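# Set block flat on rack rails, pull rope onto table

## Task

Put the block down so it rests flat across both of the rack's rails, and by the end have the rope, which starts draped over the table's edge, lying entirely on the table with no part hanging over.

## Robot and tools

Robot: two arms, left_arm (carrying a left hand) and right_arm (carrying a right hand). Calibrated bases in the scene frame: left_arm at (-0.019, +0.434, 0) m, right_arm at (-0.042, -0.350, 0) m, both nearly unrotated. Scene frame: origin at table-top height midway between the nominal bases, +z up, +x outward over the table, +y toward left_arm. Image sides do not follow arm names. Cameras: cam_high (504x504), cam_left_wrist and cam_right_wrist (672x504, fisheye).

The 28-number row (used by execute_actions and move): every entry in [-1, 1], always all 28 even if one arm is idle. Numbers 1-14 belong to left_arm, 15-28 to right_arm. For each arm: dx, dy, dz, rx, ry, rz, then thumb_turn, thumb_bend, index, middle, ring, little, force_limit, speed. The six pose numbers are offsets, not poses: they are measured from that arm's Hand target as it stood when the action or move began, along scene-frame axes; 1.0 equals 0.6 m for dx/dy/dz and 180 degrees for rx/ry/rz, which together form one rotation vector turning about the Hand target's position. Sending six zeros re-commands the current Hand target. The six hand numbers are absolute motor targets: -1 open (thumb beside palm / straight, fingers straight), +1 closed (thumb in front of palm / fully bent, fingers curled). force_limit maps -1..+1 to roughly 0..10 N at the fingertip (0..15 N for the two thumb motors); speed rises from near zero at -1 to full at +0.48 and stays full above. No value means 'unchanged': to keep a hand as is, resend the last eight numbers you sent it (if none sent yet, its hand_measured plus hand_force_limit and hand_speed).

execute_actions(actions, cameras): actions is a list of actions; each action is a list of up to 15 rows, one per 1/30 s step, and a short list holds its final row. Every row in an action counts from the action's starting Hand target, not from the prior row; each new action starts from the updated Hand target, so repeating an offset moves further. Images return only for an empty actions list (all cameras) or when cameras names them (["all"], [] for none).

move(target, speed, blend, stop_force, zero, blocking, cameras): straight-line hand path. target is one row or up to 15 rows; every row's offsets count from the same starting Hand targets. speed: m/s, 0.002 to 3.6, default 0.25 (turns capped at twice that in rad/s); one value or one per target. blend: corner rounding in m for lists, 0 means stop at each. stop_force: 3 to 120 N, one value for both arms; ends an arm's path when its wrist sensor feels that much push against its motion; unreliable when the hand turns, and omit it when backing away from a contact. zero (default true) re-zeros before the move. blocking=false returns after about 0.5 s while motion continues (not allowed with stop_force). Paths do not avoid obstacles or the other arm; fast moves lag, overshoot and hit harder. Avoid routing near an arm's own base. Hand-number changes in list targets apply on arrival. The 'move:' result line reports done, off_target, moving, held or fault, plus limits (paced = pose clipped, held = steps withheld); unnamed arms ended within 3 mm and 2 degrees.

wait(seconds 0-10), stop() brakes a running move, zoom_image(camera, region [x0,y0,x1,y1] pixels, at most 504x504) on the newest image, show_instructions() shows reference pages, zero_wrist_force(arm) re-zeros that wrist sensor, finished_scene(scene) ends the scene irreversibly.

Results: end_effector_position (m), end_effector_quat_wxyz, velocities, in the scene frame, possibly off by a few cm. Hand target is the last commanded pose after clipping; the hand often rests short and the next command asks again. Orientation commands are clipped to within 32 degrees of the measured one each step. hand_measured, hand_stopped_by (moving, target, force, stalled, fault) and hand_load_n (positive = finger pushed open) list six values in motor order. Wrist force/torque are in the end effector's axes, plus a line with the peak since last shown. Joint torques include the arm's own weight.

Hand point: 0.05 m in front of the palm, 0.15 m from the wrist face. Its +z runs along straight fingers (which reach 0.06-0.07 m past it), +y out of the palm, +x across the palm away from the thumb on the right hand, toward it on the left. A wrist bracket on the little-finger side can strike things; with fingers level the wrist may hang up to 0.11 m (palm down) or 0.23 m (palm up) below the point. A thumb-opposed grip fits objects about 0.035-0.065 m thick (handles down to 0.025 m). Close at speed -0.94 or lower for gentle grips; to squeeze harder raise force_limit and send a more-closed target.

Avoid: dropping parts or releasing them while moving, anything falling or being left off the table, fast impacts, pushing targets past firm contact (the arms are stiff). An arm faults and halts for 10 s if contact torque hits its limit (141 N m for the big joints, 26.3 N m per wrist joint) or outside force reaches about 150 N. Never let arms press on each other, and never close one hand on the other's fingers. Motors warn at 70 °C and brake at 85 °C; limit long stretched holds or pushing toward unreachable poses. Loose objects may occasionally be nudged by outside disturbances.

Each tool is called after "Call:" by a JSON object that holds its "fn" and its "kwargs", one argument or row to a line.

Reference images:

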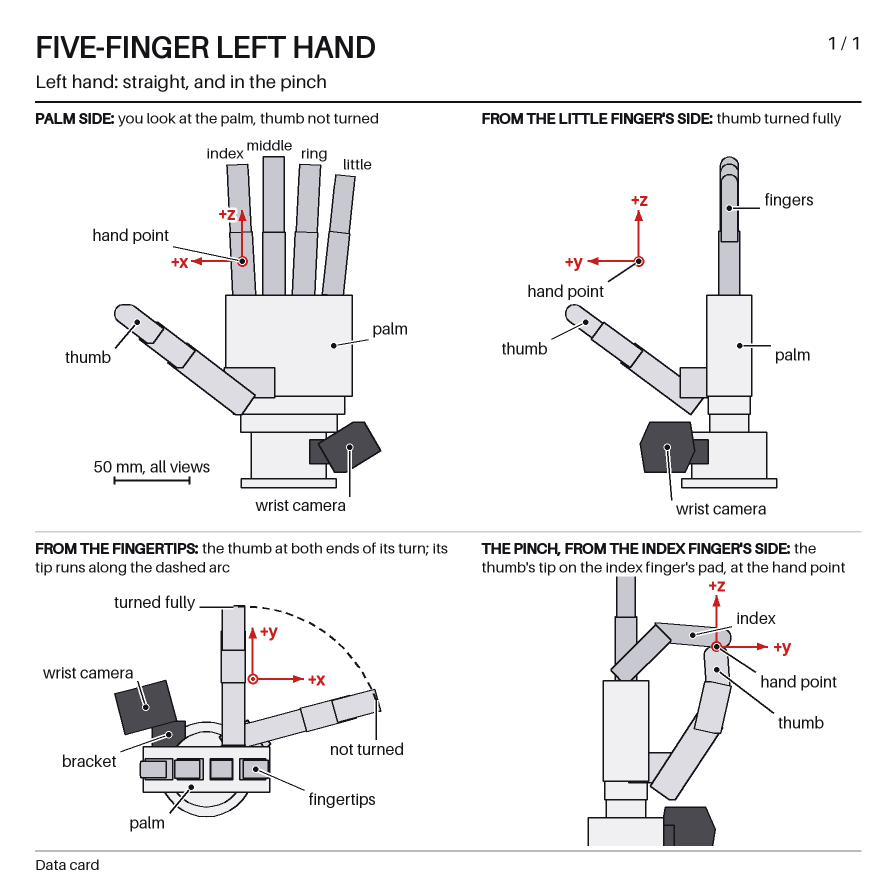

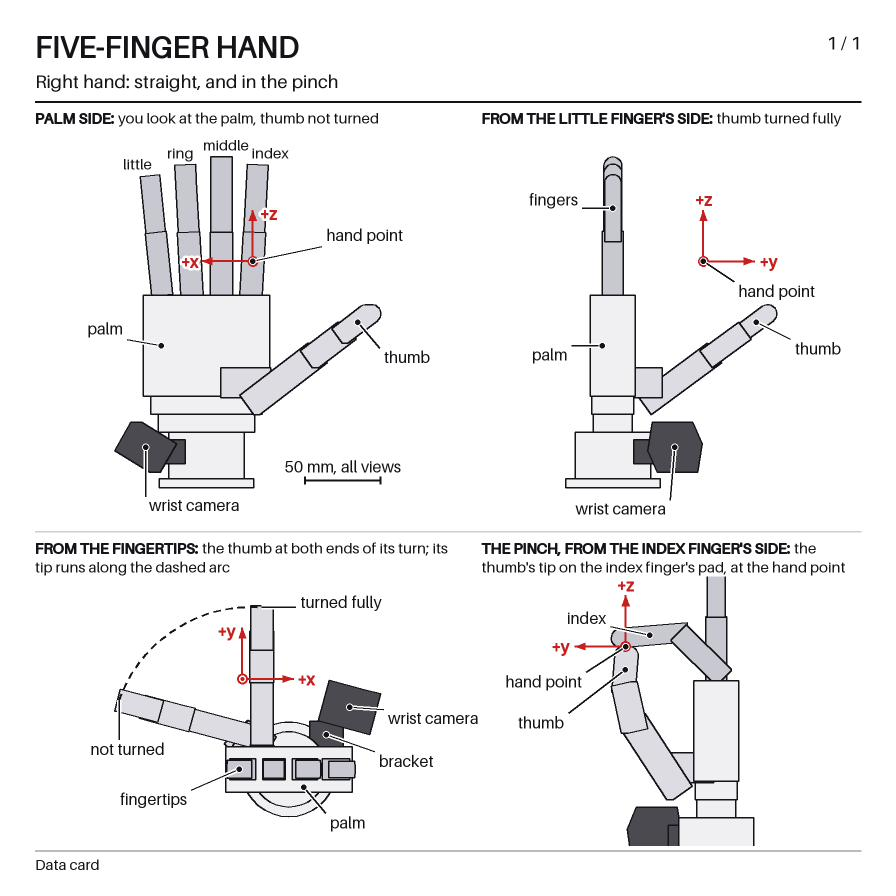

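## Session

Call:
{"fn": "execute_actions", "kwargs": {
  "actions": []
}}

Call:
{"fn": "zoom_image", "kwargs": {
  "camera": "cam_high",
  "region": [0, 150, 250, 400]
}}

Scene clock: 0.00 s.
left_arm: end_effector_position=(+0.1482, +0.1950, +0.2338) hand_measured=(-1.000, -1.000, -1.000, -1.000, -1.000, -1.000) hand_load_n=(+0.0, -0.5, +0.0, +0.0, +0.0, +0.0) hand_stopped_by=(target, target, target, target, target, target) hand_force_limit=0.00 hand_speed=-0.80 end_effector_quat_wxyz=(-0.132, -0.033, +0.893, +0.429) | right_arm: end_effector_position=(+0.5139, -0.4197, +0.3811) hand_measured=(-1.000, -1.000, -1.000, -1.000, -1.000, -1.000) hand_load_n=(+0.0, +0.0, +0.0, +0.0, +0.0, +0.0) hand_stopped_by=(target, target, target, target, target, target) hand_force_limit=0.00 hand_speed=-0.80 end_effector_quat_wxyz=(-0.005, +0.858, +0.514, +0.010)
Joint positions: left_arm=[2.321 -2.247 -1.557 1.348 -1.913 3.672] | right_arm=[-0.329 -1.031 0.758 1.837 1.548 0.191]
Joint velocities: within noise
Joint torques (N m): no reading
Motor temperatures (°C): left_arm=[33 37 34 36 38 35] | right_arm=[31 33 27 37 38 35]
Wrist force (N): no reading
Wrist torque (N m): no reading
Wrist force, peak (N): no reading
Hand target: left_arm +0.1482, +0.1950, +0.2338; -0.132, -0.033, +0.893, +0.429 | right_arm +0.5139, -0.4197, +0.3811; -0.005, +0.858, +0.514, +0.010

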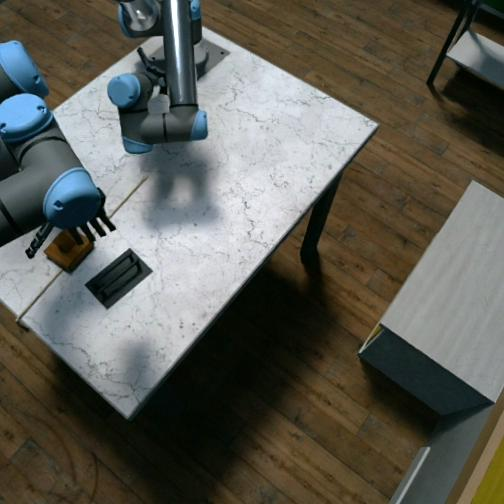

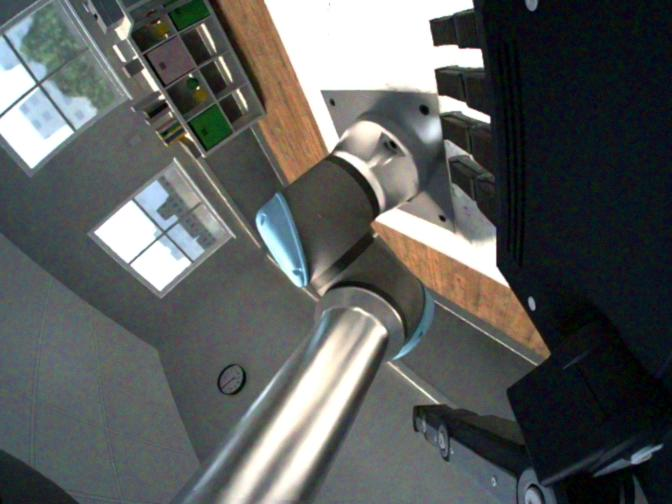

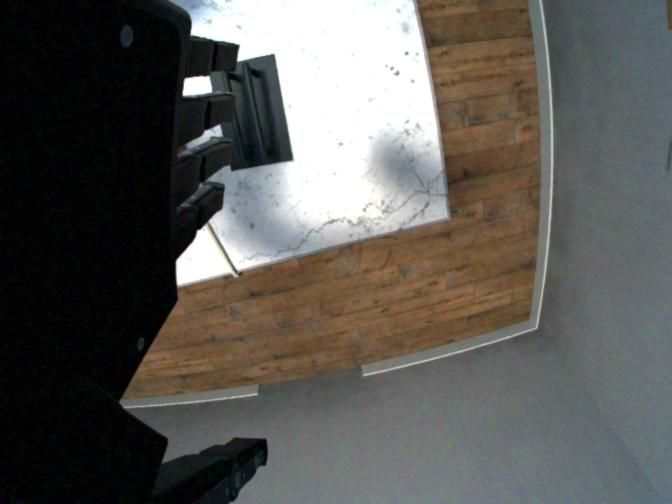

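Scaled by 2.016 from the camera's 504x504 image, which has a finer 720x720 frame.

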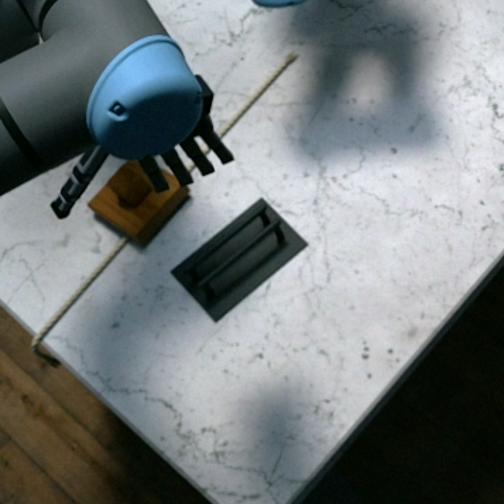

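Call:
{"fn": "move", "kwargs": {
  "target": [
    [0,0,0,0,0,0,-1,-1,-1,-1,-1,-1,0,-0.8,-0.08,-0.3,-0.03,0.171,0.066,0.246,-1,-1,-1,-1,-1,-1,0,-0.8],
    [0,0,0,0,0,0,-1,-1,-1,-1,-1,-1,0,-0.8,-0.24,-0.5,-0.268,0.342,0.1313,0.4922,-1,-1,-1,-1,-1,-1,0,-0.8]
  ],
  "speed": 0.35,
  "blend": 0.08,
  "cameras": ["all"]
}}

Call:
{"fn": "zoom_image", "kwargs": {
  "camera": "cam_high",
  "region": [0, 160, 200, 340]
}}

Scene clock: 26.07 s.
left_arm: end_effector_position=(+0.1482, +0.1950, +0.2338) hand_measured=(-1.000, -1.000, -1.000, -1.000, -1.000, -1.000) hand_load_n=(+0.0, +0.0, +0.0, +0.0, +0.0, +0.0) hand_stopped_by=(target, target, target, target, target, target) hand_force_limit=0.00 hand_speed=-0.80 end_effector_quat_wxyz=(-0.132, -0.033, +0.893, +0.429) | right_arm: end_effector_position=(+0.4171, -0.6628, +0.2901) hand_measured=(-1.000, -1.000, -1.000, -1.000, -1.000, -1.000) hand_load_n=(+0.0, +0.0, +0.0, +0.0, +0.0, +0.0) hand_stopped_by=(target, target, target, target, target, target) hand_force_limit=0.00 hand_speed=-0.80 end_effector_quat_wxyz=(-0.400, +0.367, +0.837, +0.076)
Joint positions: left_arm=[2.321 -2.247 -1.557 1.348 -1.913 3.672] | right_arm=[-0.888 -0.444 0.261 2.576 1.762 -1.52]
Joint torques (N m): left_arm=[1.7 44.08 13.19 -2.8 -0.26 0.41] | right_arm=[13.51 -73.07 -8.83 1.51 -1.77 2.77]
Wrist force (N): left_arm=[0.1 0.2 0.3] | right_arm=[0.6 0.5 0.2]
Wrist torque (N m): left_arm=[0.02 0.00 0.00] | right_arm=[0.00 -0.15 0.01]
Wrist force, peak (N): left_arm=[0.1 -0.2 0.6] | right_arm=[-4.2 -0.2 2.2]
Hand target: left_arm +0.1482, +0.1950, +0.2338; -0.132, -0.033, +0.893, +0.429 | right_arm +0.4172, -0.6627, +0.2902; -0.400, +0.367, +0.836, +0.076 (not the last commanded pose)
Off the commanded pose: left_arm 0.000 m, 0 deg | right_arm 0.102 m, 27 deg.
move: held (right_arm; a check stopped the path); path passed 1 of 2 targets; limits=held
pose unreachable (right arm): on one or more control steps of this call, first in action 0 (counted from 0), this arm could not follow its commanded pose, so it was not sent that pose on those steps. It may still have moved: this result reports where it is.
cause: moving toward the commanded pose would bring two parts of the arm too close to each other (joints 4 (wrist 1) to 6 (wrist 3) lie between them).

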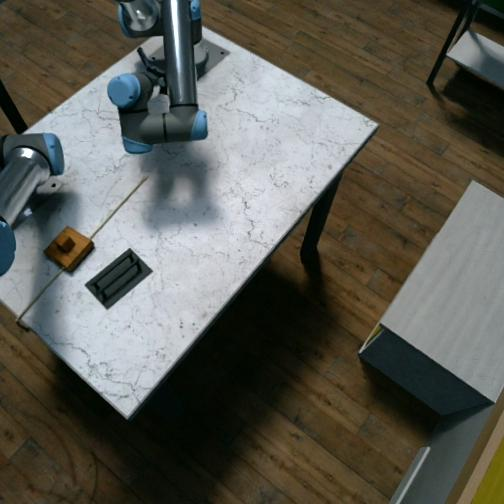

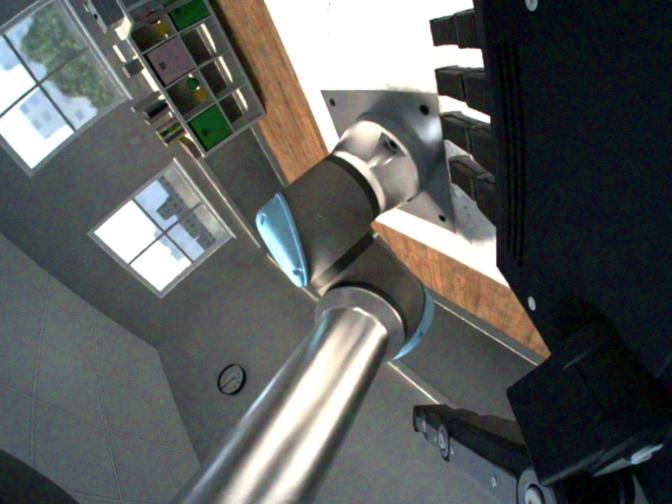

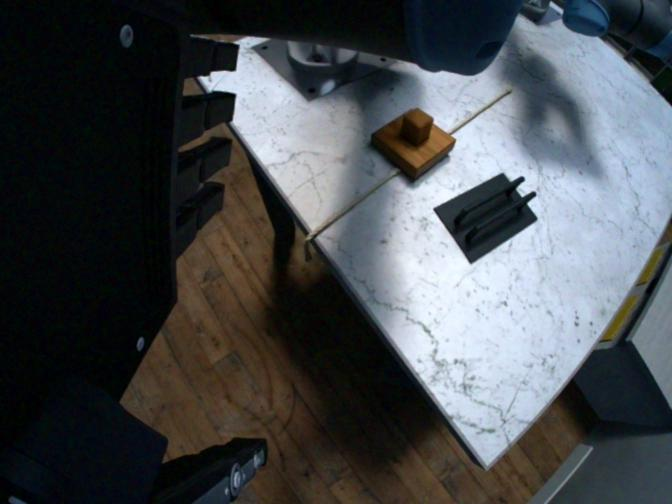

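Scaled by 2.520 from the camera's 504x504 image, which has a finer 720x720 frame.

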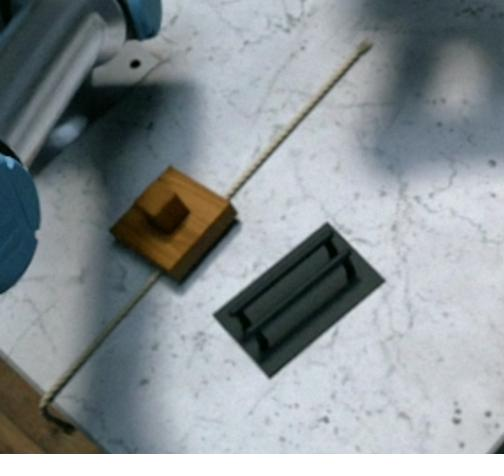

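Call:
{"fn": "zoom_image", "kwargs": {
  "camera": "cam_right_wrist",
  "region": [280, 60, 560, 280]
}}

Call:
{"fn": "zoom_image", "kwargs": {
  "camera": "cam_right_wrist",
  "region": [280, 200, 360, 280]
}}

Scaled by 1.800 from the camera's 672x504 image, which has a finer 960x720 frame.

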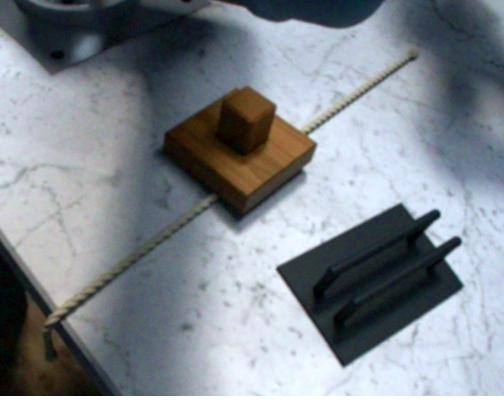

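Scaled by 6.300 from the camera's 672x504 image, which has a finer 960x720 frame.

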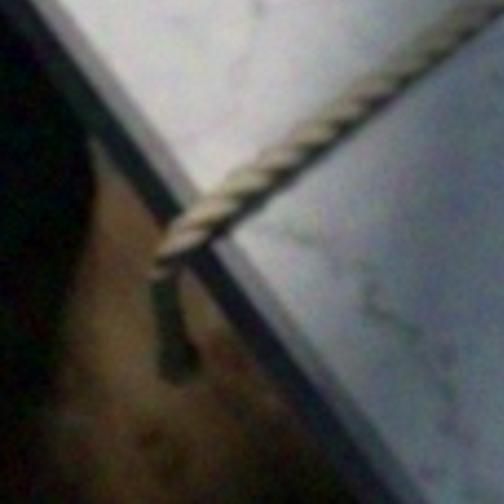

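Call:
{"fn": "move", "kwargs": {
  "target": [0,0,0,0,0,0,-1,-1,-1,-1,-1,-1,0,-0.8,-0.195,0.147,-0.31,-0.2258,-0.1537,-0.2224,-1,-1,-1,-1,-1,-1,0,-0.8],
  "speed": 0.25,
  "cameras": ["cam_high","cam_right_wrist"]
}}

Call:
{"fn": "zoom_image", "kwargs": {
  "camera": "cam_high",
  "region": [0, 160, 200, 340]
}}

Scene clock: 97.67 s.
left_arm: end_effector_position=(+0.1482, +0.1950, +0.2338) hand_measured=(-1.000, -1.000, -1.000, -1.000, -1.000, -1.000) hand_load_n=(+0.0, +0.0, +0.5, +0.0, +0.0, +0.0) hand_stopped_by=(target, target, target, target, target, target) hand_force_limit=0.00 hand_speed=-0.80 end_effector_quat_wxyz=(-0.132, -0.033, +0.893, +0.429) | right_arm: end_effector_position=(+0.3002, -0.5745, +0.1042) hand_measured=(-1.000, -1.000, -1.000, -1.000, -1.000, -1.000) hand_load_n=(+0.0, +0.0, +0.0, +0.0, +0.0, +0.0) hand_stopped_by=(target, target, target, target, target, target) hand_force_limit=0.00 hand_speed=-0.80 end_effector_quat_wxyz=(+0.000, +0.707, +0.707, +0.000)
Joint positions: left_arm=[2.321 -2.247 -1.557 1.348 -1.913 3.672] | right_arm=[-1.032 -1.353 1.958 0.965 1.572 -1.003]
Joint torques (N m): left_arm=[0.81 43.38 13.35 -2.76 -0.21 0.37] | right_arm=[-13.03 -39.7 -5.42 0.86 -1.93 2.64]
Wrist force (N): left_arm=[0.2 0.1 0.2] | right_arm=[0.1 -0.2 0.2]
Wrist torque (N m): left_arm=[0.00 -0.02 0.01] | right_arm=[-0.03 -0.03 -0.12]
Wrist force, peak (N): left_arm=[-0.1 -0.1 0.7] | right_arm=[0.9 0.6 0.3]
Hand target: left_arm +0.1482, +0.1950, +0.2338; -0.132, -0.033, +0.893, +0.429 | right_arm +0.3002, -0.5745, +0.1042; +0.001, +0.707, +0.707, +0.000
Off the commanded pose: left_arm 0.000 m, 0 deg | right_arm 0.000 m, 0 deg.
move: done
Images, in order (width x height): cam_high 504x504, cam_right_wrist 672x504.

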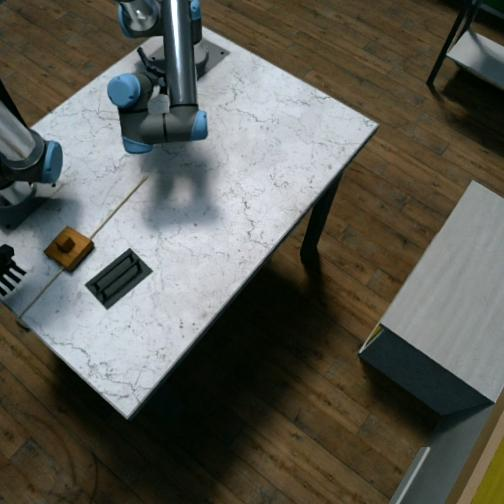

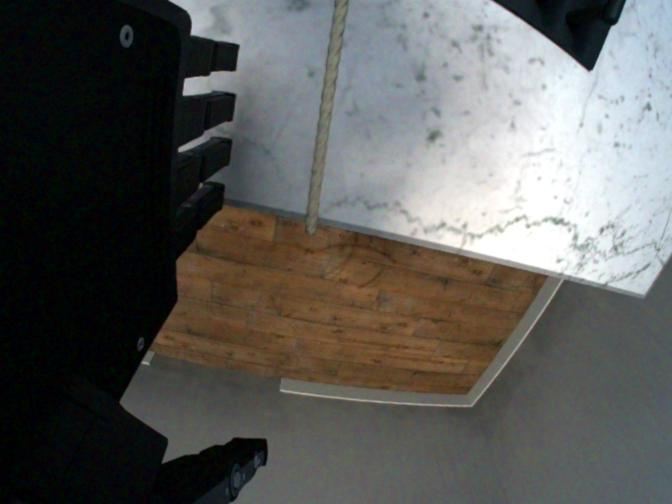

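Scaled by 2.520 from the camera's 504x504 image, which has a finer 720x720 frame.

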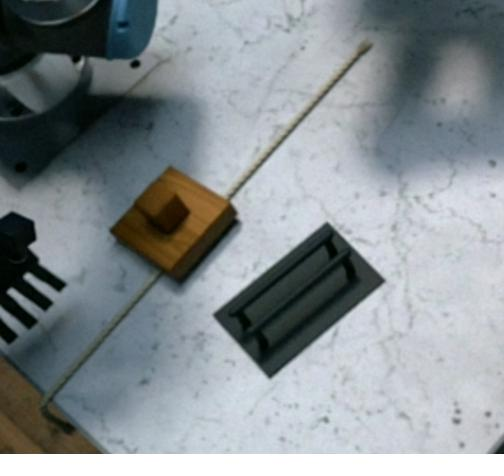

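Call:
{"fn": "move", "kwargs": {
  "target": [0,0,0,0,0,0,-1,-1,-1,-1,-1,-1,0,-0.8,0,0,-0.045,0,0,0,-1,-1,-1,-1,-1,-1,0,-0.8],
  "speed": 0.1
}}

Call:
{"fn": "move", "kwargs": {
  "target": [0,0,0,0,0,0,-1,-1,-1,-1,-1,-1,0,-0.8,0,0,-0.045,0,0,0,-1,-1,-1,-1,-1,-1,0,-0.8],
  "speed": 0.015,
  "stop_force": 3,
  "cameras": ["cam_right_wrist"]
}}

Scene clock: 104.57 s.
left_arm: end_effector_position=(+0.1482, +0.1950, +0.2338) hand_measured=(-1.000, -1.000, -1.000, -1.000, -1.000, -1.000) hand_load_n=(+0.0, +0.0, +0.0, +0.0, +0.0, +0.0) hand_stopped_by=(target, target, target, target, target, target) hand_force_limit=0.00 hand_speed=-0.80 end_effector_quat_wxyz=(-0.132, -0.033, +0.893, +0.429) | right_arm: end_effector_position=(+0.3002, -0.5746, +0.0773) hand_measured=(-1.000, -1.000, -1.000, -1.000, -1.000, -1.000) hand_load_n=(+0.0, +0.0, +0.0, +0.0, +0.0, +0.0) hand_stopped_by=(target, target, target, target, target, target) hand_force_limit=0.00 hand_speed=-0.80 end_effector_quat_wxyz=(+0.001, +0.707, +0.707, +0.000)
Joint positions: left_arm=[2.321 -2.247 -1.557 1.348 -1.913 3.672] | right_arm=[-1.032 -1.313 1.99 0.892 1.572 -1.003]
Joint torques (N m): left_arm=[0.57 43.03 12.98 -2.68 -0.27 0.18] | right_arm=[0.31 -13.75 -5.51 1.35 -0.2 -0.4]
Wrist force (N): left_arm=[0.3 -0.2 0.1] | right_arm=[0.1 0.2 -0.1]
Wrist torque (N m): left_arm=[-0.03 -0.04 0.02] | right_arm=[0.04 -0.01 -0.12]
Wrist force, peak (N): left_arm=[0.0 0.1 0.6] | right_arm=[0.1 0.2 0.7]
Hand target: left_arm +0.1482, +0.1950, +0.2338; -0.132, -0.033, +0.893, +0.429 | right_arm +0.3002, -0.5745, +0.0772; +0.001, +0.707, +0.707, +0.000
Off the commanded pose: left_arm 0.000 m, 0 deg | right_arm 0.000 m, 0 deg.
move: done

Scene clock: 106.33 s.
left_arm: end_effector_position=(+0.1482, +0.1950, +0.2338) hand_measured=(-1.000, -1.000, -1.000, -1.000, -1.000, -1.000) hand_load_n=(+0.0, +0.5, +0.0, +0.0, +0.0, -0.5) hand_stopped_by=(target, target, target, target, target, target) hand_force_limit=0.00 hand_speed=-0.80 end_effector_quat_wxyz=(-0.132, -0.033, +0.893, +0.429) | right_arm: end_effector_position=(+0.3002, -0.5745, +0.0697) hand_measured=(-1.000, -1.000, -1.000, -1.000, -1.000, -1.000) hand_load_n=(+0.0, -0.5, +0.0, +0.0, +0.0, +0.0) hand_stopped_by=(target, target, target, target, target, target) hand_force_limit=0.00 hand_speed=-0.80 end_effector_quat_wxyz=(+0.001, +0.707, +0.707, +0.000)
Joint positions: left_arm=[2.321 -2.247 -1.557 1.348 -1.913 3.672] | right_arm=[-1.032 -1.3 1.998 0.872 1.572 -1.003]
Joint torques (N m): left_arm=[0.3 42.97 12.91 -2.74 -0.28 0.44] | right_arm=[7.28 -38.3 -24.11 3.91 0 -0.34]
Wrist force (N): left_arm=[0.1 0.0 0.2] | right_arm=[-0.3 0.0 -3.3]
Wrist torque (N m): left_arm=[-0.01 0.00 0.00] | right_arm=[0.21 0.08 -0.15]
Wrist force, peak (N): left_arm=[0.1 -0.2 0.5] | right_arm=[-0.6 0.1 -23.1]
Hand target: left_arm +0.1482, +0.1950, +0.2338; -0.132, -0.033, +0.893, +0.429 | right_arm +0.3002, -0.5745, +0.0697; +0.001, +0.707, +0.707, +0.000 (not the last commanded pose)
Off the commanded pose: left_arm 0.000 m, 0 deg | right_arm 0.019 m, 0 deg.
move: contact (right_arm)
Images, in order (width x height): cam_right_wrist 672x504.

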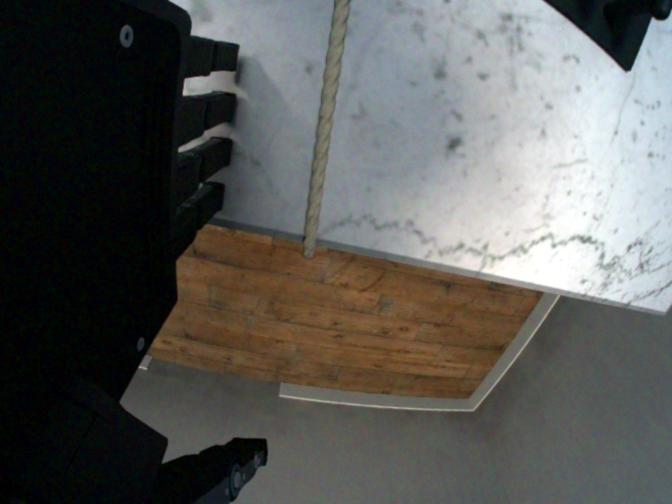

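Call:
{"fn": "move", "kwargs": {
  "target": [
    [0,0,0,0,0,0,-1,-1,-1,-1,-1,-1,0,-0.8,0.0,0,0.003,0,0,0,-1,-1,-1,-1,-1,-1,0,-0.8],
    [0,0,0,0,0,0,-1,-1,-1,-1,-1,-1,0,-0.8,0.16,0,0.003,0,0,0,-1,-1,-1,-1,-1,-1,0,-0.8]
  ],
  "speed": 0.06,
  "cameras": ["cam_high","cam_right_wrist"]
}}

Call:
{"fn": "zoom_image", "kwargs": {
  "camera": "cam_high",
  "region": [0, 200, 200, 380]
}}

Scene clock: 115.20 s.
left_arm: end_effector_position=(+0.1482, +0.1950, +0.2338) hand_measured=(-1.000, -1.000, -1.000, -1.000, -1.000, -1.000) hand_load_n=(+0.0, +0.0, +0.0, +0.0, +0.0, +0.0) hand_stopped_by=(target, target, target, target, target, target) hand_force_limit=0.00 hand_speed=-0.80 end_effector_quat_wxyz=(-0.132, -0.033, +0.893, +0.429) | right_arm: end_effector_position=(+0.3960, -0.5745, +0.0715) hand_measured=(-1.000, -1.000, -1.000, -1.000, -1.000, -1.000) hand_load_n=(+0.0, +0.0, +0.5, +0.5, +0.0, +0.0) hand_stopped_by=(target, target, target, target, target, target) hand_force_limit=0.00 hand_speed=-0.80 end_effector_quat_wxyz=(+0.001, +0.707, +0.707, +0.000)
Joint positions: left_arm=[2.321 -2.247 -1.557 1.348 -1.913 3.672] | right_arm=[-0.822 -1.13 1.742 0.958 1.572 -0.793]
Joint torques (N m): left_arm=[0.78 43.7 13.23 -2.68 -0.28 0.37] | right_arm=[12.24 -21.5 -27.65 3.58 1.61 2.69]
Wrist force (N): left_arm=[-0.1 0.1 0.3] | right_arm=[1.1 -1.3 -2.4]
Wrist torque (N m): left_arm=[-0.01 0.02 -0.01] | right_arm=[0.21 0.04 -0.07]
Wrist force, peak (N): left_arm=[-0.2 -0.1 0.5] | right_arm=[2.4 -2.4 -7.4]
Hand target: left_arm +0.1482, +0.1950, +0.2338; -0.132, -0.033, +0.893, +0.429 | right_arm +0.3962, -0.5745, +0.0715; +0.001, +0.707, +0.707, +0.000
Off the commanded pose: left_arm 0.000 m, 0 deg | right_arm 0.000 m, 0 deg.
move: done
Images, in order (width x height): cam_high 504x504, cam_right_wrist 672x504.

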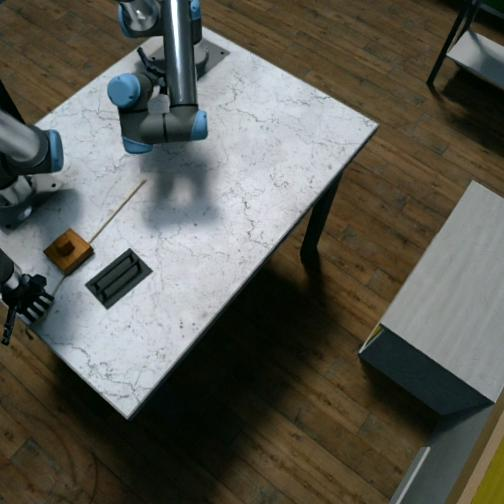

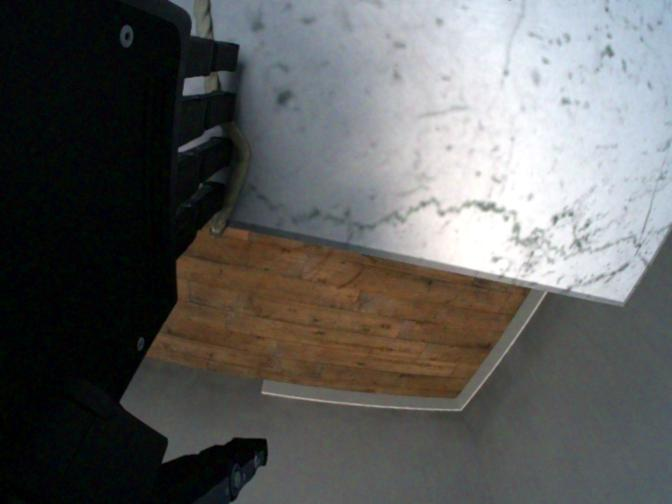

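Scaled by 2.520 from the camera's 504x504 image, which has a finer 720x720 frame.

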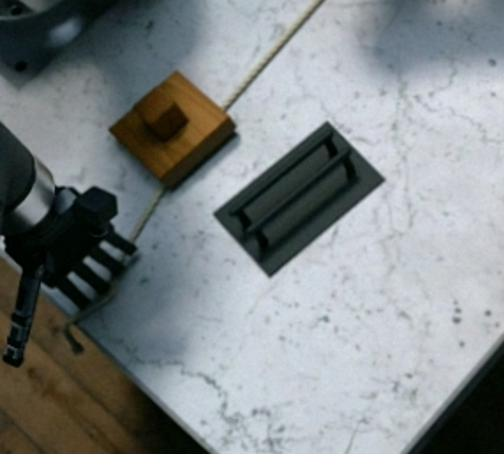

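Call:
{"fn": "move", "kwargs": {
  "target": [
    [0,0,0,0,0,0,-1,-1,-1,-1,-1,-1,0,-0.8,0.1,0.0,0,0,0,0,-1,-1,-1,-1,-1,-1,0,-0.8],
    [0,0,0,0,0,0,-1,-1,-1,-1,-1,-1,0,-0.8,0.17,0.04,0.0,0,0,0,-1,-1,-1,-1,-1,-1,0,-0.8]
  ],
  "speed": 0.06,
  "blend": 0.02,
  "cameras": ["cam_high","cam_right_wrist"]
}}

Call:
{"fn": "zoom_image", "kwargs": {
  "camera": "cam_high",
  "region": [0, 200, 200, 380]
}}

Scene clock: 121.83 s.
left_arm: end_effector_position=(+0.1482, +0.1950, +0.2338) hand_measured=(-1.000, -1.000, -1.000, -1.000, -1.000, -1.000) hand_load_n=(+0.0, +0.0, +0.0, +0.0, +0.0, +0.0) hand_stopped_by=(target, target, target, target, target, target) hand_force_limit=0.00 hand_speed=-0.80 end_effector_quat_wxyz=(-0.132, -0.033, +0.893, +0.429) | right_arm: end_effector_position=(+0.4981, -0.5506, +0.0715) hand_measured=(-1.000, -1.000, -1.000, -1.000, -1.000, -1.000) hand_load_n=(+0.0, +0.0, +0.0, +0.0, +0.5, +0.0) hand_stopped_by=(target, target, target, target, target, target) hand_force_limit=0.00 hand_speed=-0.80 end_effector_quat_wxyz=(+0.001, +0.707, +0.707, +0.000)
Joint positions: left_arm=[2.321 -2.247 -1.557 1.348 -1.913 3.672] | right_arm=[-0.634 -0.954 1.452 1.072 1.572 -0.605]
Joint torques (N m): left_arm=[0.54 43.88 12.74 -2.56 -0.13 0.42] | right_arm=[13.11 -29.37 -26.31 3.92 1.74 2.7]
Wrist force (N): left_arm=[0.0 -0.1 0.0] | right_arm=[0.0 0.0 0.2]
Wrist torque (N m): left_arm=[-0.03 0.00 0.00] | right_arm=[0.05 0.00 -0.10]
Wrist force, peak (N): left_arm=[0.0 -0.2 0.7] | right_arm=[1.1 -1.4 -2.6]
Hand target: left_arm +0.1482, +0.1950, +0.2338; -0.132, -0.033, +0.893, +0.429 | right_arm +0.4982, -0.5505, +0.0715; +0.001, +0.707, +0.707, +0.000
Off the commanded pose: left_arm 0.000 m, 0 deg | right_arm 0.000 m, 0 deg.
move: done
Images, in order (width x height): cam_high 504x504, cam_right_wrist 672x504.

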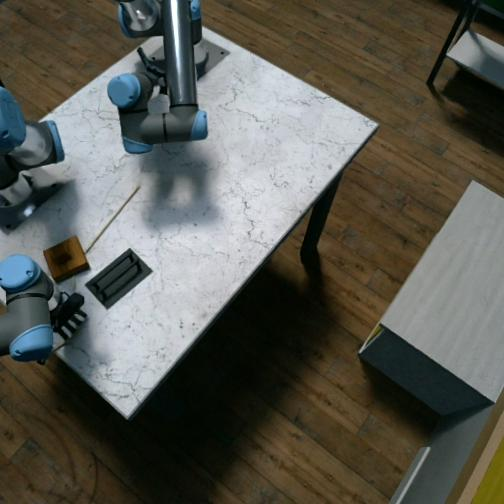

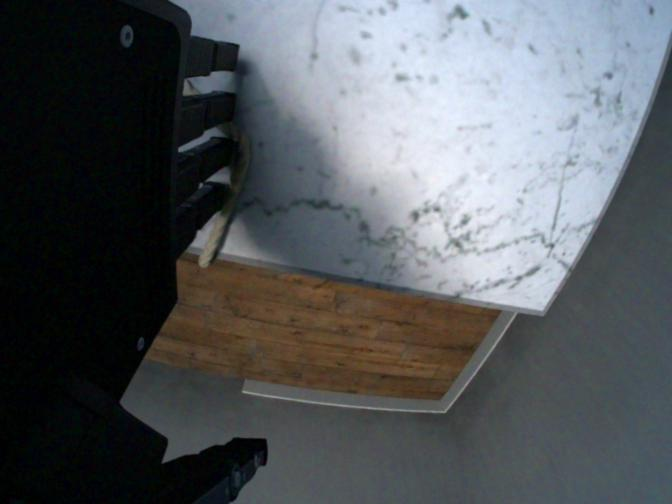

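Scaled by 2.520 from the camera's 504x504 image, which has a finer 720x720 frame.

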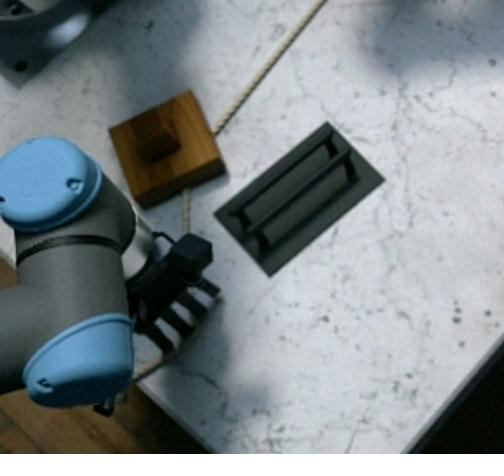

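Call:
{"fn": "move", "kwargs": {
  "target": [
    [0,0,0,0,0,0,-1,-1,-1,-1,-1,-1,0,-0.8,0.1,0.02,0,0,0,0,-1,-1,-1,-1,-1,-1,0,-0.8],
    [0,0,0,0,0,0,-1,-1,-1,-1,-1,-1,0,-0.8,0.14,0.10,0.0,0,0,0,-1,-1,-1,-1,-1,-1,0,-0.8]
  ],
  "speed": 0.06,
  "blend": 0.02,
  "cameras": ["cam_high","cam_right_wrist"]
}}

Call:
{"fn": "zoom_image", "kwargs": {
  "camera": "cam_high",
  "region": [0, 200, 200, 380]
}}

Scene clock: 140.27 s.
left_arm: end_effector_position=(+0.1482, +0.1950, +0.2338) hand_measured=(-1.000, -1.000, -1.000, -1.000, -1.000, -1.000) hand_load_n=(+0.0, +0.0, +0.0, +0.0, +0.0, +0.0) hand_stopped_by=(target, target, target, target, target, target) hand_force_limit=0.00 hand_speed=-0.80 end_effector_quat_wxyz=(-0.132, -0.033, +0.893, +0.429) | right_arm: end_effector_position=(+0.5821, -0.4907, +0.0715) hand_measured=(-1.000, -1.000, -1.000, -1.000, -1.000, -1.000) hand_load_n=(+0.0, -0.5, +0.0, +0.0, +0.0, +0.0) hand_stopped_by=(target, target, target, target, target, target) hand_force_limit=0.00 hand_speed=-0.80 end_effector_quat_wxyz=(+0.001, +0.707, +0.707, +0.000)
Joint positions: left_arm=[2.321 -2.247 -1.557 1.348 -1.913 3.672] | right_arm=[-0.455 -0.805 1.19 1.185 1.572 -0.426]
Joint torques (N m): left_arm=[0.71 43.65 12.92 -2.56 -0.08 0.29] | right_arm=[14.3 -37.03 -28.35 4.09 1.65 2.51]
Wrist force (N): left_arm=[0.1 0.0 0.3] | right_arm=[0.5 0.4 0.4]
Wrist torque (N m): left_arm=[-0.02 -0.01 0.01] | right_arm=[0.06 -0.11 -0.08]
Wrist force, peak (N): left_arm=[0.2 -0.1 0.6] | right_arm=[0.6 0.5 0.6]
Hand target: left_arm +0.1482, +0.1950, +0.2338; -0.132, -0.033, +0.893, +0.429 | right_arm +0.5822, -0.4905, +0.0715; +0.001, +0.707, +0.707, +0.000
Off the commanded pose: left_arm 0.000 m, 0 deg | right_arm 0.000 m, 0 deg.
move: done
Images, in order (width x height): cam_high 504x504, cam_right_wrist 672x504.

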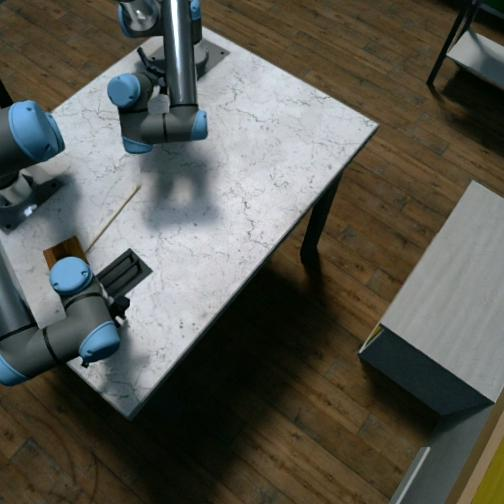

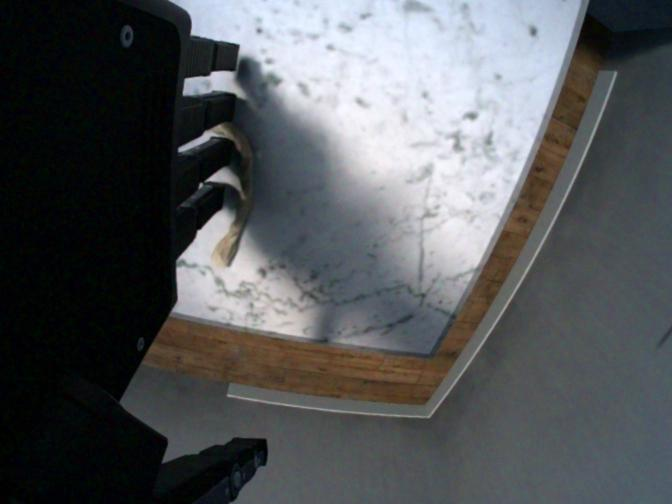

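Scaled by 2.520 from the camera's 504x504 image, which has a finer 720x720 frame.

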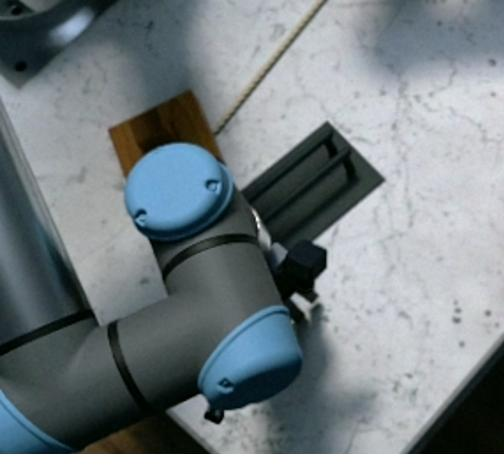

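Call:
{"fn": "move", "kwargs": {
  "target": [
    [0,0,0,0,0,0,-1,-1,-1,-1,-1,-1,0,-0.8,0.0,0.0,0.25,0,0,0,-1,-1,-1,-1,-1,-1,0,-0.8],
    [0,0,0,0,0,0,-1,-1,-1,-1,-1,-1,0,-0.8,-0.437,-0.182,0.31,0.217,0.217,-0.465,-1,-1,-1,-1,-1,-1,0,-0.8]
  ],
  "speed": [0.15, 0.35],
  "blend": 0.03,
  "cameras": ["all"]
}}

Call:
{"fn": "zoom_image", "kwargs": {
  "camera": "cam_high",
  "region": [0, 160, 200, 340]
}}

Call:
{"fn": "zoom_image", "kwargs": {
  "camera": "cam_right_wrist",
  "region": [180, 0, 600, 340]
}}

Scene clock: 156.27 s.
left_arm: end_effector_position=(+0.1482, +0.1950, +0.2338) hand_measured=(-1.000, -1.000, -1.000, -1.000, -1.000, -1.000) hand_load_n=(+0.0, +0.0, +0.0, +0.0, +0.0, +0.0) hand_stopped_by=(target, target, target, target, target, target) hand_force_limit=0.00 hand_speed=-0.80 end_effector_quat_wxyz=(-0.132, -0.033, +0.893, +0.429) | right_arm: end_effector_position=(+0.3201, -0.5997, +0.2575) hand_measured=(-1.000, -1.000, -1.000, -1.000, -1.000, -1.000) hand_load_n=(+0.0, +0.0, -0.5, +0.0, +0.0, +0.0) hand_stopped_by=(target, target, target, target, target, target) hand_force_limit=0.00 hand_speed=-0.80 end_effector_quat_wxyz=(-0.423, +0.906, +0.001, -0.001)
Joint positions: left_arm=[2.321 -2.247 -1.557 1.348 -1.913 3.672] | right_arm=[-1.066 -0.964 1.271 2.062 1.172 0.362]
Joint torques (N m): left_arm=[0.07 44.34 12.92 -2.55 -0.01 0.32] | right_arm=[-13.87 -57 -7.13 4.58 -2.19 2.53]
Wrist force (N): left_arm=[0.0 0.0 0.4] | right_arm=[0.5 -1.0 0.3]
Wrist torque (N m): left_arm=[-0.02 0.01 0.01] | right_arm=[-0.22 -0.07 -0.06]
Wrist force, peak (N): left_arm=[0.4 -0.1 0.5] | right_arm=[0.8 -1.1 0.1]
Hand target: left_arm +0.1482, +0.1950, +0.2338; -0.132, -0.033, +0.893, +0.429 | right_arm +0.3200, -0.5997, +0.2575; -0.423, +0.906, +0.000, -0.001
Off the commanded pose: left_arm 0.000 m, 0 deg | right_arm 0.000 m, 0 deg.
move: done

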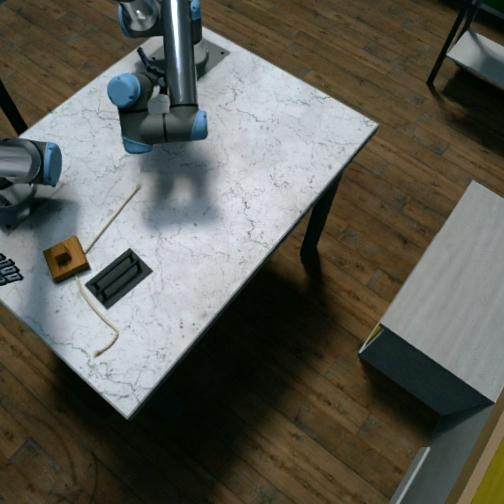

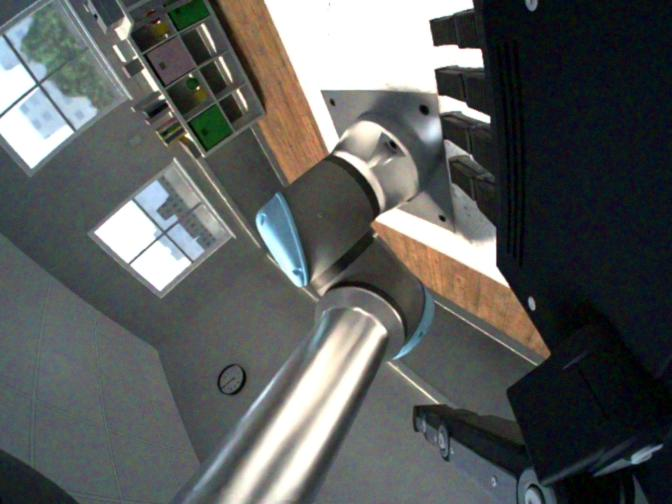

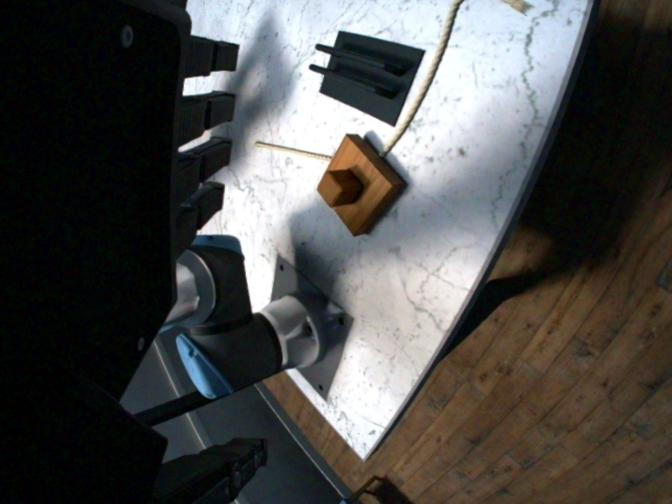

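Scaled by 2.520 from the camera's 504x504 image, which has a finer 720x720 frame.

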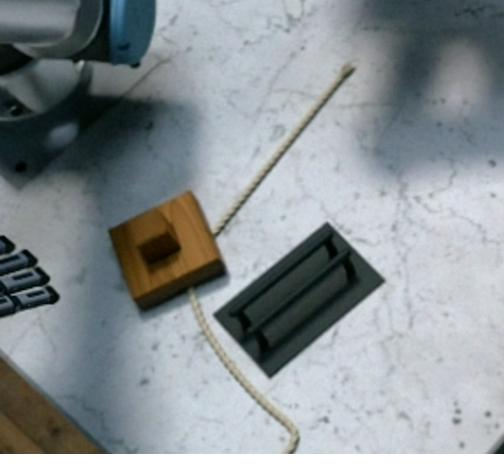

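Scaled by 1.200 from the camera's 672x504 image, which has a finer 960x720 frame.

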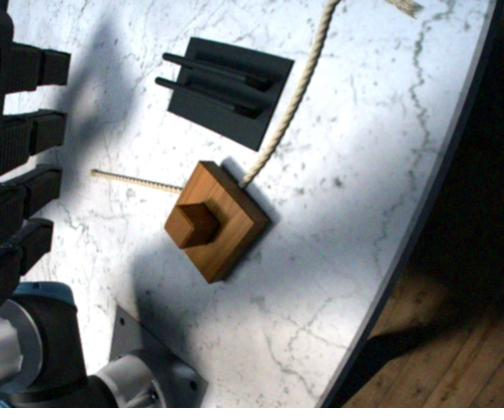

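Call:
{"fn": "zoom_image", "kwargs": {
  "camera": "cam_right_wrist",
  "region": [290, 110, 430, 250]
}}

Call:
{"fn": "zoom_image", "kwargs": {
  "camera": "cam_right_wrist",
  "region": [290, 10, 450, 150]
}}

Scaled by 3.600 from the camera's 672x504 image, which has a finer 960x720 frame.

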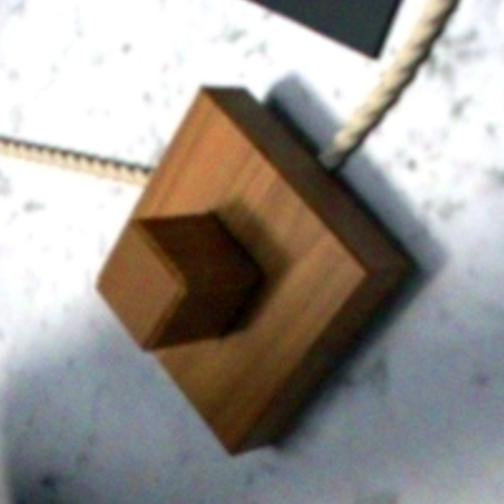

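Scaled by 3.150 from the camera's 672x504 image, which has a finer 960x720 frame.

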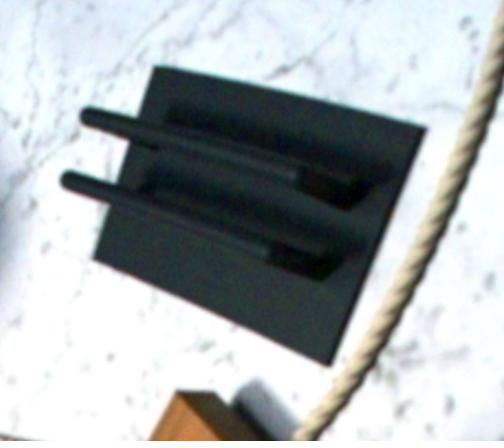

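Call:
{"fn": "move", "kwargs": {
  "target": [0,0,0,0,0,0,-1,-1,-1,-1,-1,-1,0,-0.8,-0.1,0.317,-0.196,0.0271,-0.0054,-0.1126,1,-0.65,-1,-1,-1,-1,0.2,0],
  "speed": 0.2,
  "cameras": ["cam_right_wrist"]
}}

Call:
{"fn": "zoom_image", "kwargs": {
  "camera": "cam_right_wrist",
  "region": [300, 60, 600, 340]
}}

Scene clock: 209.87 s.
left_arm: end_effector_position=(+0.1482, +0.1950, +0.2338) hand_measured=(-1.000, -1.000, -1.000, -1.000, -1.000, -1.000) hand_load_n=(+0.0, +0.0, +0.0, +0.0, +0.0, +0.0) hand_stopped_by=(target, target, target, target, target, target) hand_force_limit=0.00 hand_speed=-0.80 end_effector_quat_wxyz=(-0.132, -0.033, +0.893, +0.429) | right_arm: end_effector_position=(+0.2600, -0.4096, +0.1399) hand_measured=(+1.000, -0.650, -1.000, -1.000, -1.000, -1.000) hand_load_n=(+0.0, +0.0, -0.5, +0.0, +0.0, +0.0) hand_stopped_by=(target, target, target, target, target, target) hand_force_limit=0.20 hand_speed=0.00 end_effector_quat_wxyz=(-0.454, +0.873, -0.155, +0.081)
Joint positions: left_arm=[2.321 -2.247 -1.557 1.348 -1.913 3.672] | right_arm=[-1.116 -1.219 2.08 1.473 0.917 0.566]
Joint torques (N m): left_arm=[0.86 43.56 12.8 -2.55 0.01 0.34] | right_arm=[-13.51 -40.72 -1.14 1.18 -2.47 2.58]
Wrist force (N): left_arm=[0.1 -0.2 0.4] | right_arm=[0.8 -0.7 0.6]
Wrist torque (N m): left_arm=[-0.05 0.00 0.01] | right_arm=[-0.23 -0.13 0.00]
Wrist force, peak (N): left_arm=[0.3 0.0 0.7] | right_arm=[0.8 -1.3 0.3]
Hand target: left_arm +0.1482, +0.1950, +0.2338; -0.132, -0.033, +0.893, +0.429 | right_arm +0.2600, -0.4095, +0.1399; -0.454, +0.873, -0.155, +0.081
Off the commanded pose: left_arm 0.000 m, 0 deg | right_arm 0.000 m, 0 deg.
move: done
Images, in order (width x height): cam_right_wrist 672x504.

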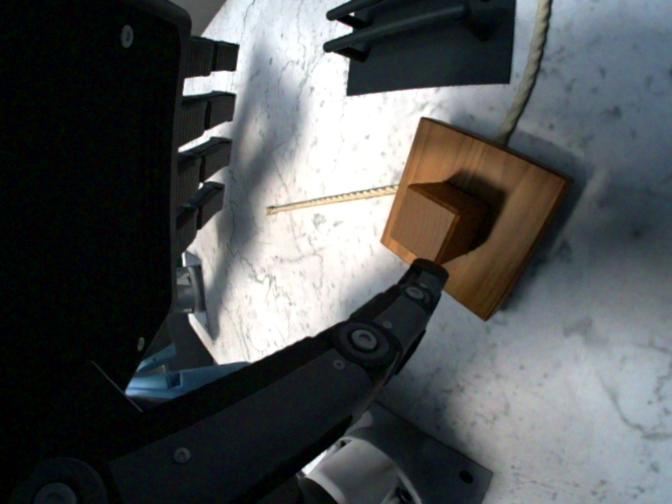

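Scaled by 1.680 from the camera's 672x504 image, which has a finer 960x720 frame.

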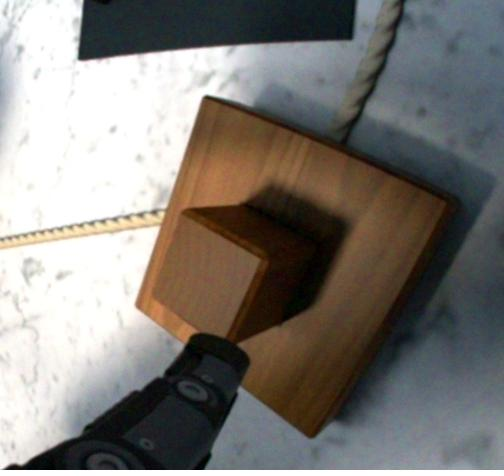

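Call:
{"fn": "move", "kwargs": {
  "target": [
    [0,0,0,0,0,0,-1,-1,-1,-1,-1,-1,0,-0.8,0.010,-0.0065,-0.03,0,0,0,1,-0.7,-0.8,-0.8,-1,-1,0.2,0]
  ],
  "speed": 0.12
}}

Call:
{"fn": "move", "kwargs": {
  "target": [0,0,0,0,0,0,-1,-1,-1,-1,-1,-1,0,-0.8,0,0,-0.092,0,0,0,1,-0.7,-0.8,-0.8,-1,-1,0.2,0],
  "speed": 0.06,
  "stop_force": 6,
  "cameras": ["cam_right_wrist"]
}}

Call:
{"fn": "zoom_image", "kwargs": {
  "camera": "cam_right_wrist",
  "region": [240, 80, 560, 380]
}}

Scene clock: 234.57 s.
left_arm: end_effector_position=(+0.1482, +0.1950, +0.2338) hand_measured=(-1.000, -1.000, -1.000, -1.000, -1.000, -1.000) hand_load_n=(+0.0, +0.0, +0.0, +0.0, +0.0, +0.0) hand_stopped_by=(target, target, target, target, target, target) hand_force_limit=0.00 hand_speed=-0.80 end_effector_quat_wxyz=(-0.132, -0.033, +0.893, +0.429) | right_arm: end_effector_position=(+0.2659, -0.4134, +0.1220) hand_measured=(+1.000, -0.700, -0.800, -0.800, -1.000, -1.000) hand_load_n=(+0.0, -0.5, +0.0, -0.5, +0.0, +0.0) hand_stopped_by=(target, target, target, target, target, target) hand_force_limit=0.20 hand_speed=0.00 end_effector_quat_wxyz=(-0.454, +0.873, -0.155, +0.081)
Joint positions: left_arm=[2.321 -2.247 -1.557 1.348 -1.913 3.672] | right_arm=[-1.106 -1.169 2.069 1.428 0.91 0.575]
Joint torques (N m): left_arm=[0.61 43.84 12.83 -2.52 -0.08 0.28] | right_arm=[13.61 -15.56 -20.96 1.57 -2.6 2.71]
Wrist force (N): left_arm=[0.2 0.0 0.1] | right_arm=[0.5 -1.0 0.4]
Wrist torque (N m): left_arm=[-0.01 -0.02 0.02] | right_arm=[-0.27 -0.10 -0.03]
Wrist force, peak (N): left_arm=[0.2 -0.1 0.6] | right_arm=[1.1 -1.0 0.3]
Hand target: left_arm +0.1482, +0.1950, +0.2338; -0.132, -0.033, +0.893, +0.429 | right_arm +0.2660, -0.4134, +0.1219; -0.454, +0.873, -0.155, +0.081
Off the commanded pose: left_arm 0.000 m, 0 deg | right_arm 0.000 m, 0 deg.
move: done

Scene clock: 236.70 s.
left_arm: end_effector_position=(+0.1482, +0.1950, +0.2338) hand_measured=(-1.000, -1.000, -1.000, -1.000, -1.000, -1.000) hand_load_n=(+0.0, +0.0, +0.0, +0.0, +0.0, +0.0) hand_stopped_by=(target, target, target, target, target, target) hand_force_limit=0.00 hand_speed=-0.80 end_effector_quat_wxyz=(-0.132, -0.033, +0.893, +0.429) | right_arm: end_effector_position=(+0.2660, -0.4134, +0.0667) hand_measured=(+1.000, -0.700, -0.800, -0.800, -1.000, -1.000) hand_load_n=(+0.0, +0.0, +0.0, +0.0, -0.5, +0.0) hand_stopped_by=(target, target, target, target, target, target) hand_force_limit=0.20 hand_speed=0.00 end_effector_quat_wxyz=(-0.454, +0.873, -0.155, +0.081)
Joint positions: left_arm=[2.321 -2.247 -1.557 1.348 -1.913 3.672] | right_arm=[-1.106 -1.046 2.09 1.283 0.91 0.575]
Joint torques (N m): left_arm=[-0.32 43.69 12.41 -2.46 0.1 0.16] | right_arm=[13.49 -19.22 0.38 1.42 -2.55 2.67]
Wrist force (N): left_arm=[0.0 0.0 0.4] | right_arm=[0.7 -0.8 0.4]
Wrist torque (N m): left_arm=[-0.03 0.01 0.00] | right_arm=[-0.23 -0.11 -0.02]
Wrist force, peak (N): left_arm=[0.2 0.0 0.6] | right_arm=[1.0 -1.1 0.7]
Hand target: left_arm +0.1482, +0.1950, +0.2338; -0.132, -0.033, +0.893, +0.429 | right_arm +0.2660, -0.4134, +0.0667; -0.454, +0.873, -0.155, +0.081
Off the commanded pose: left_arm 0.000 m, 0 deg | right_arm 0.000 m, 0 deg.
move: done
Images, in order (width x height): cam_right_wrist 672x504.

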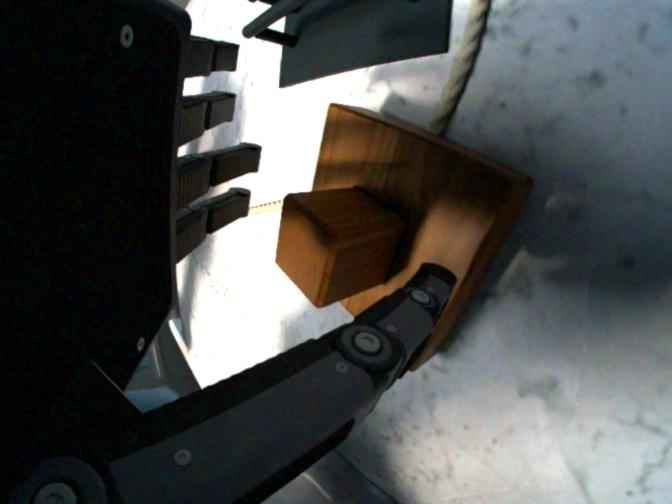

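Scaled by 1.575 from the camera's 672x504 image, which has a finer 960x720 frame.

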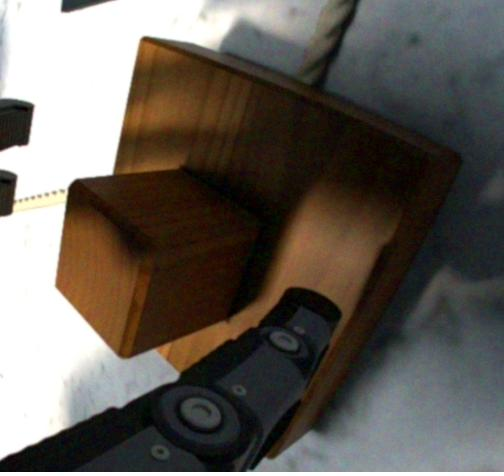

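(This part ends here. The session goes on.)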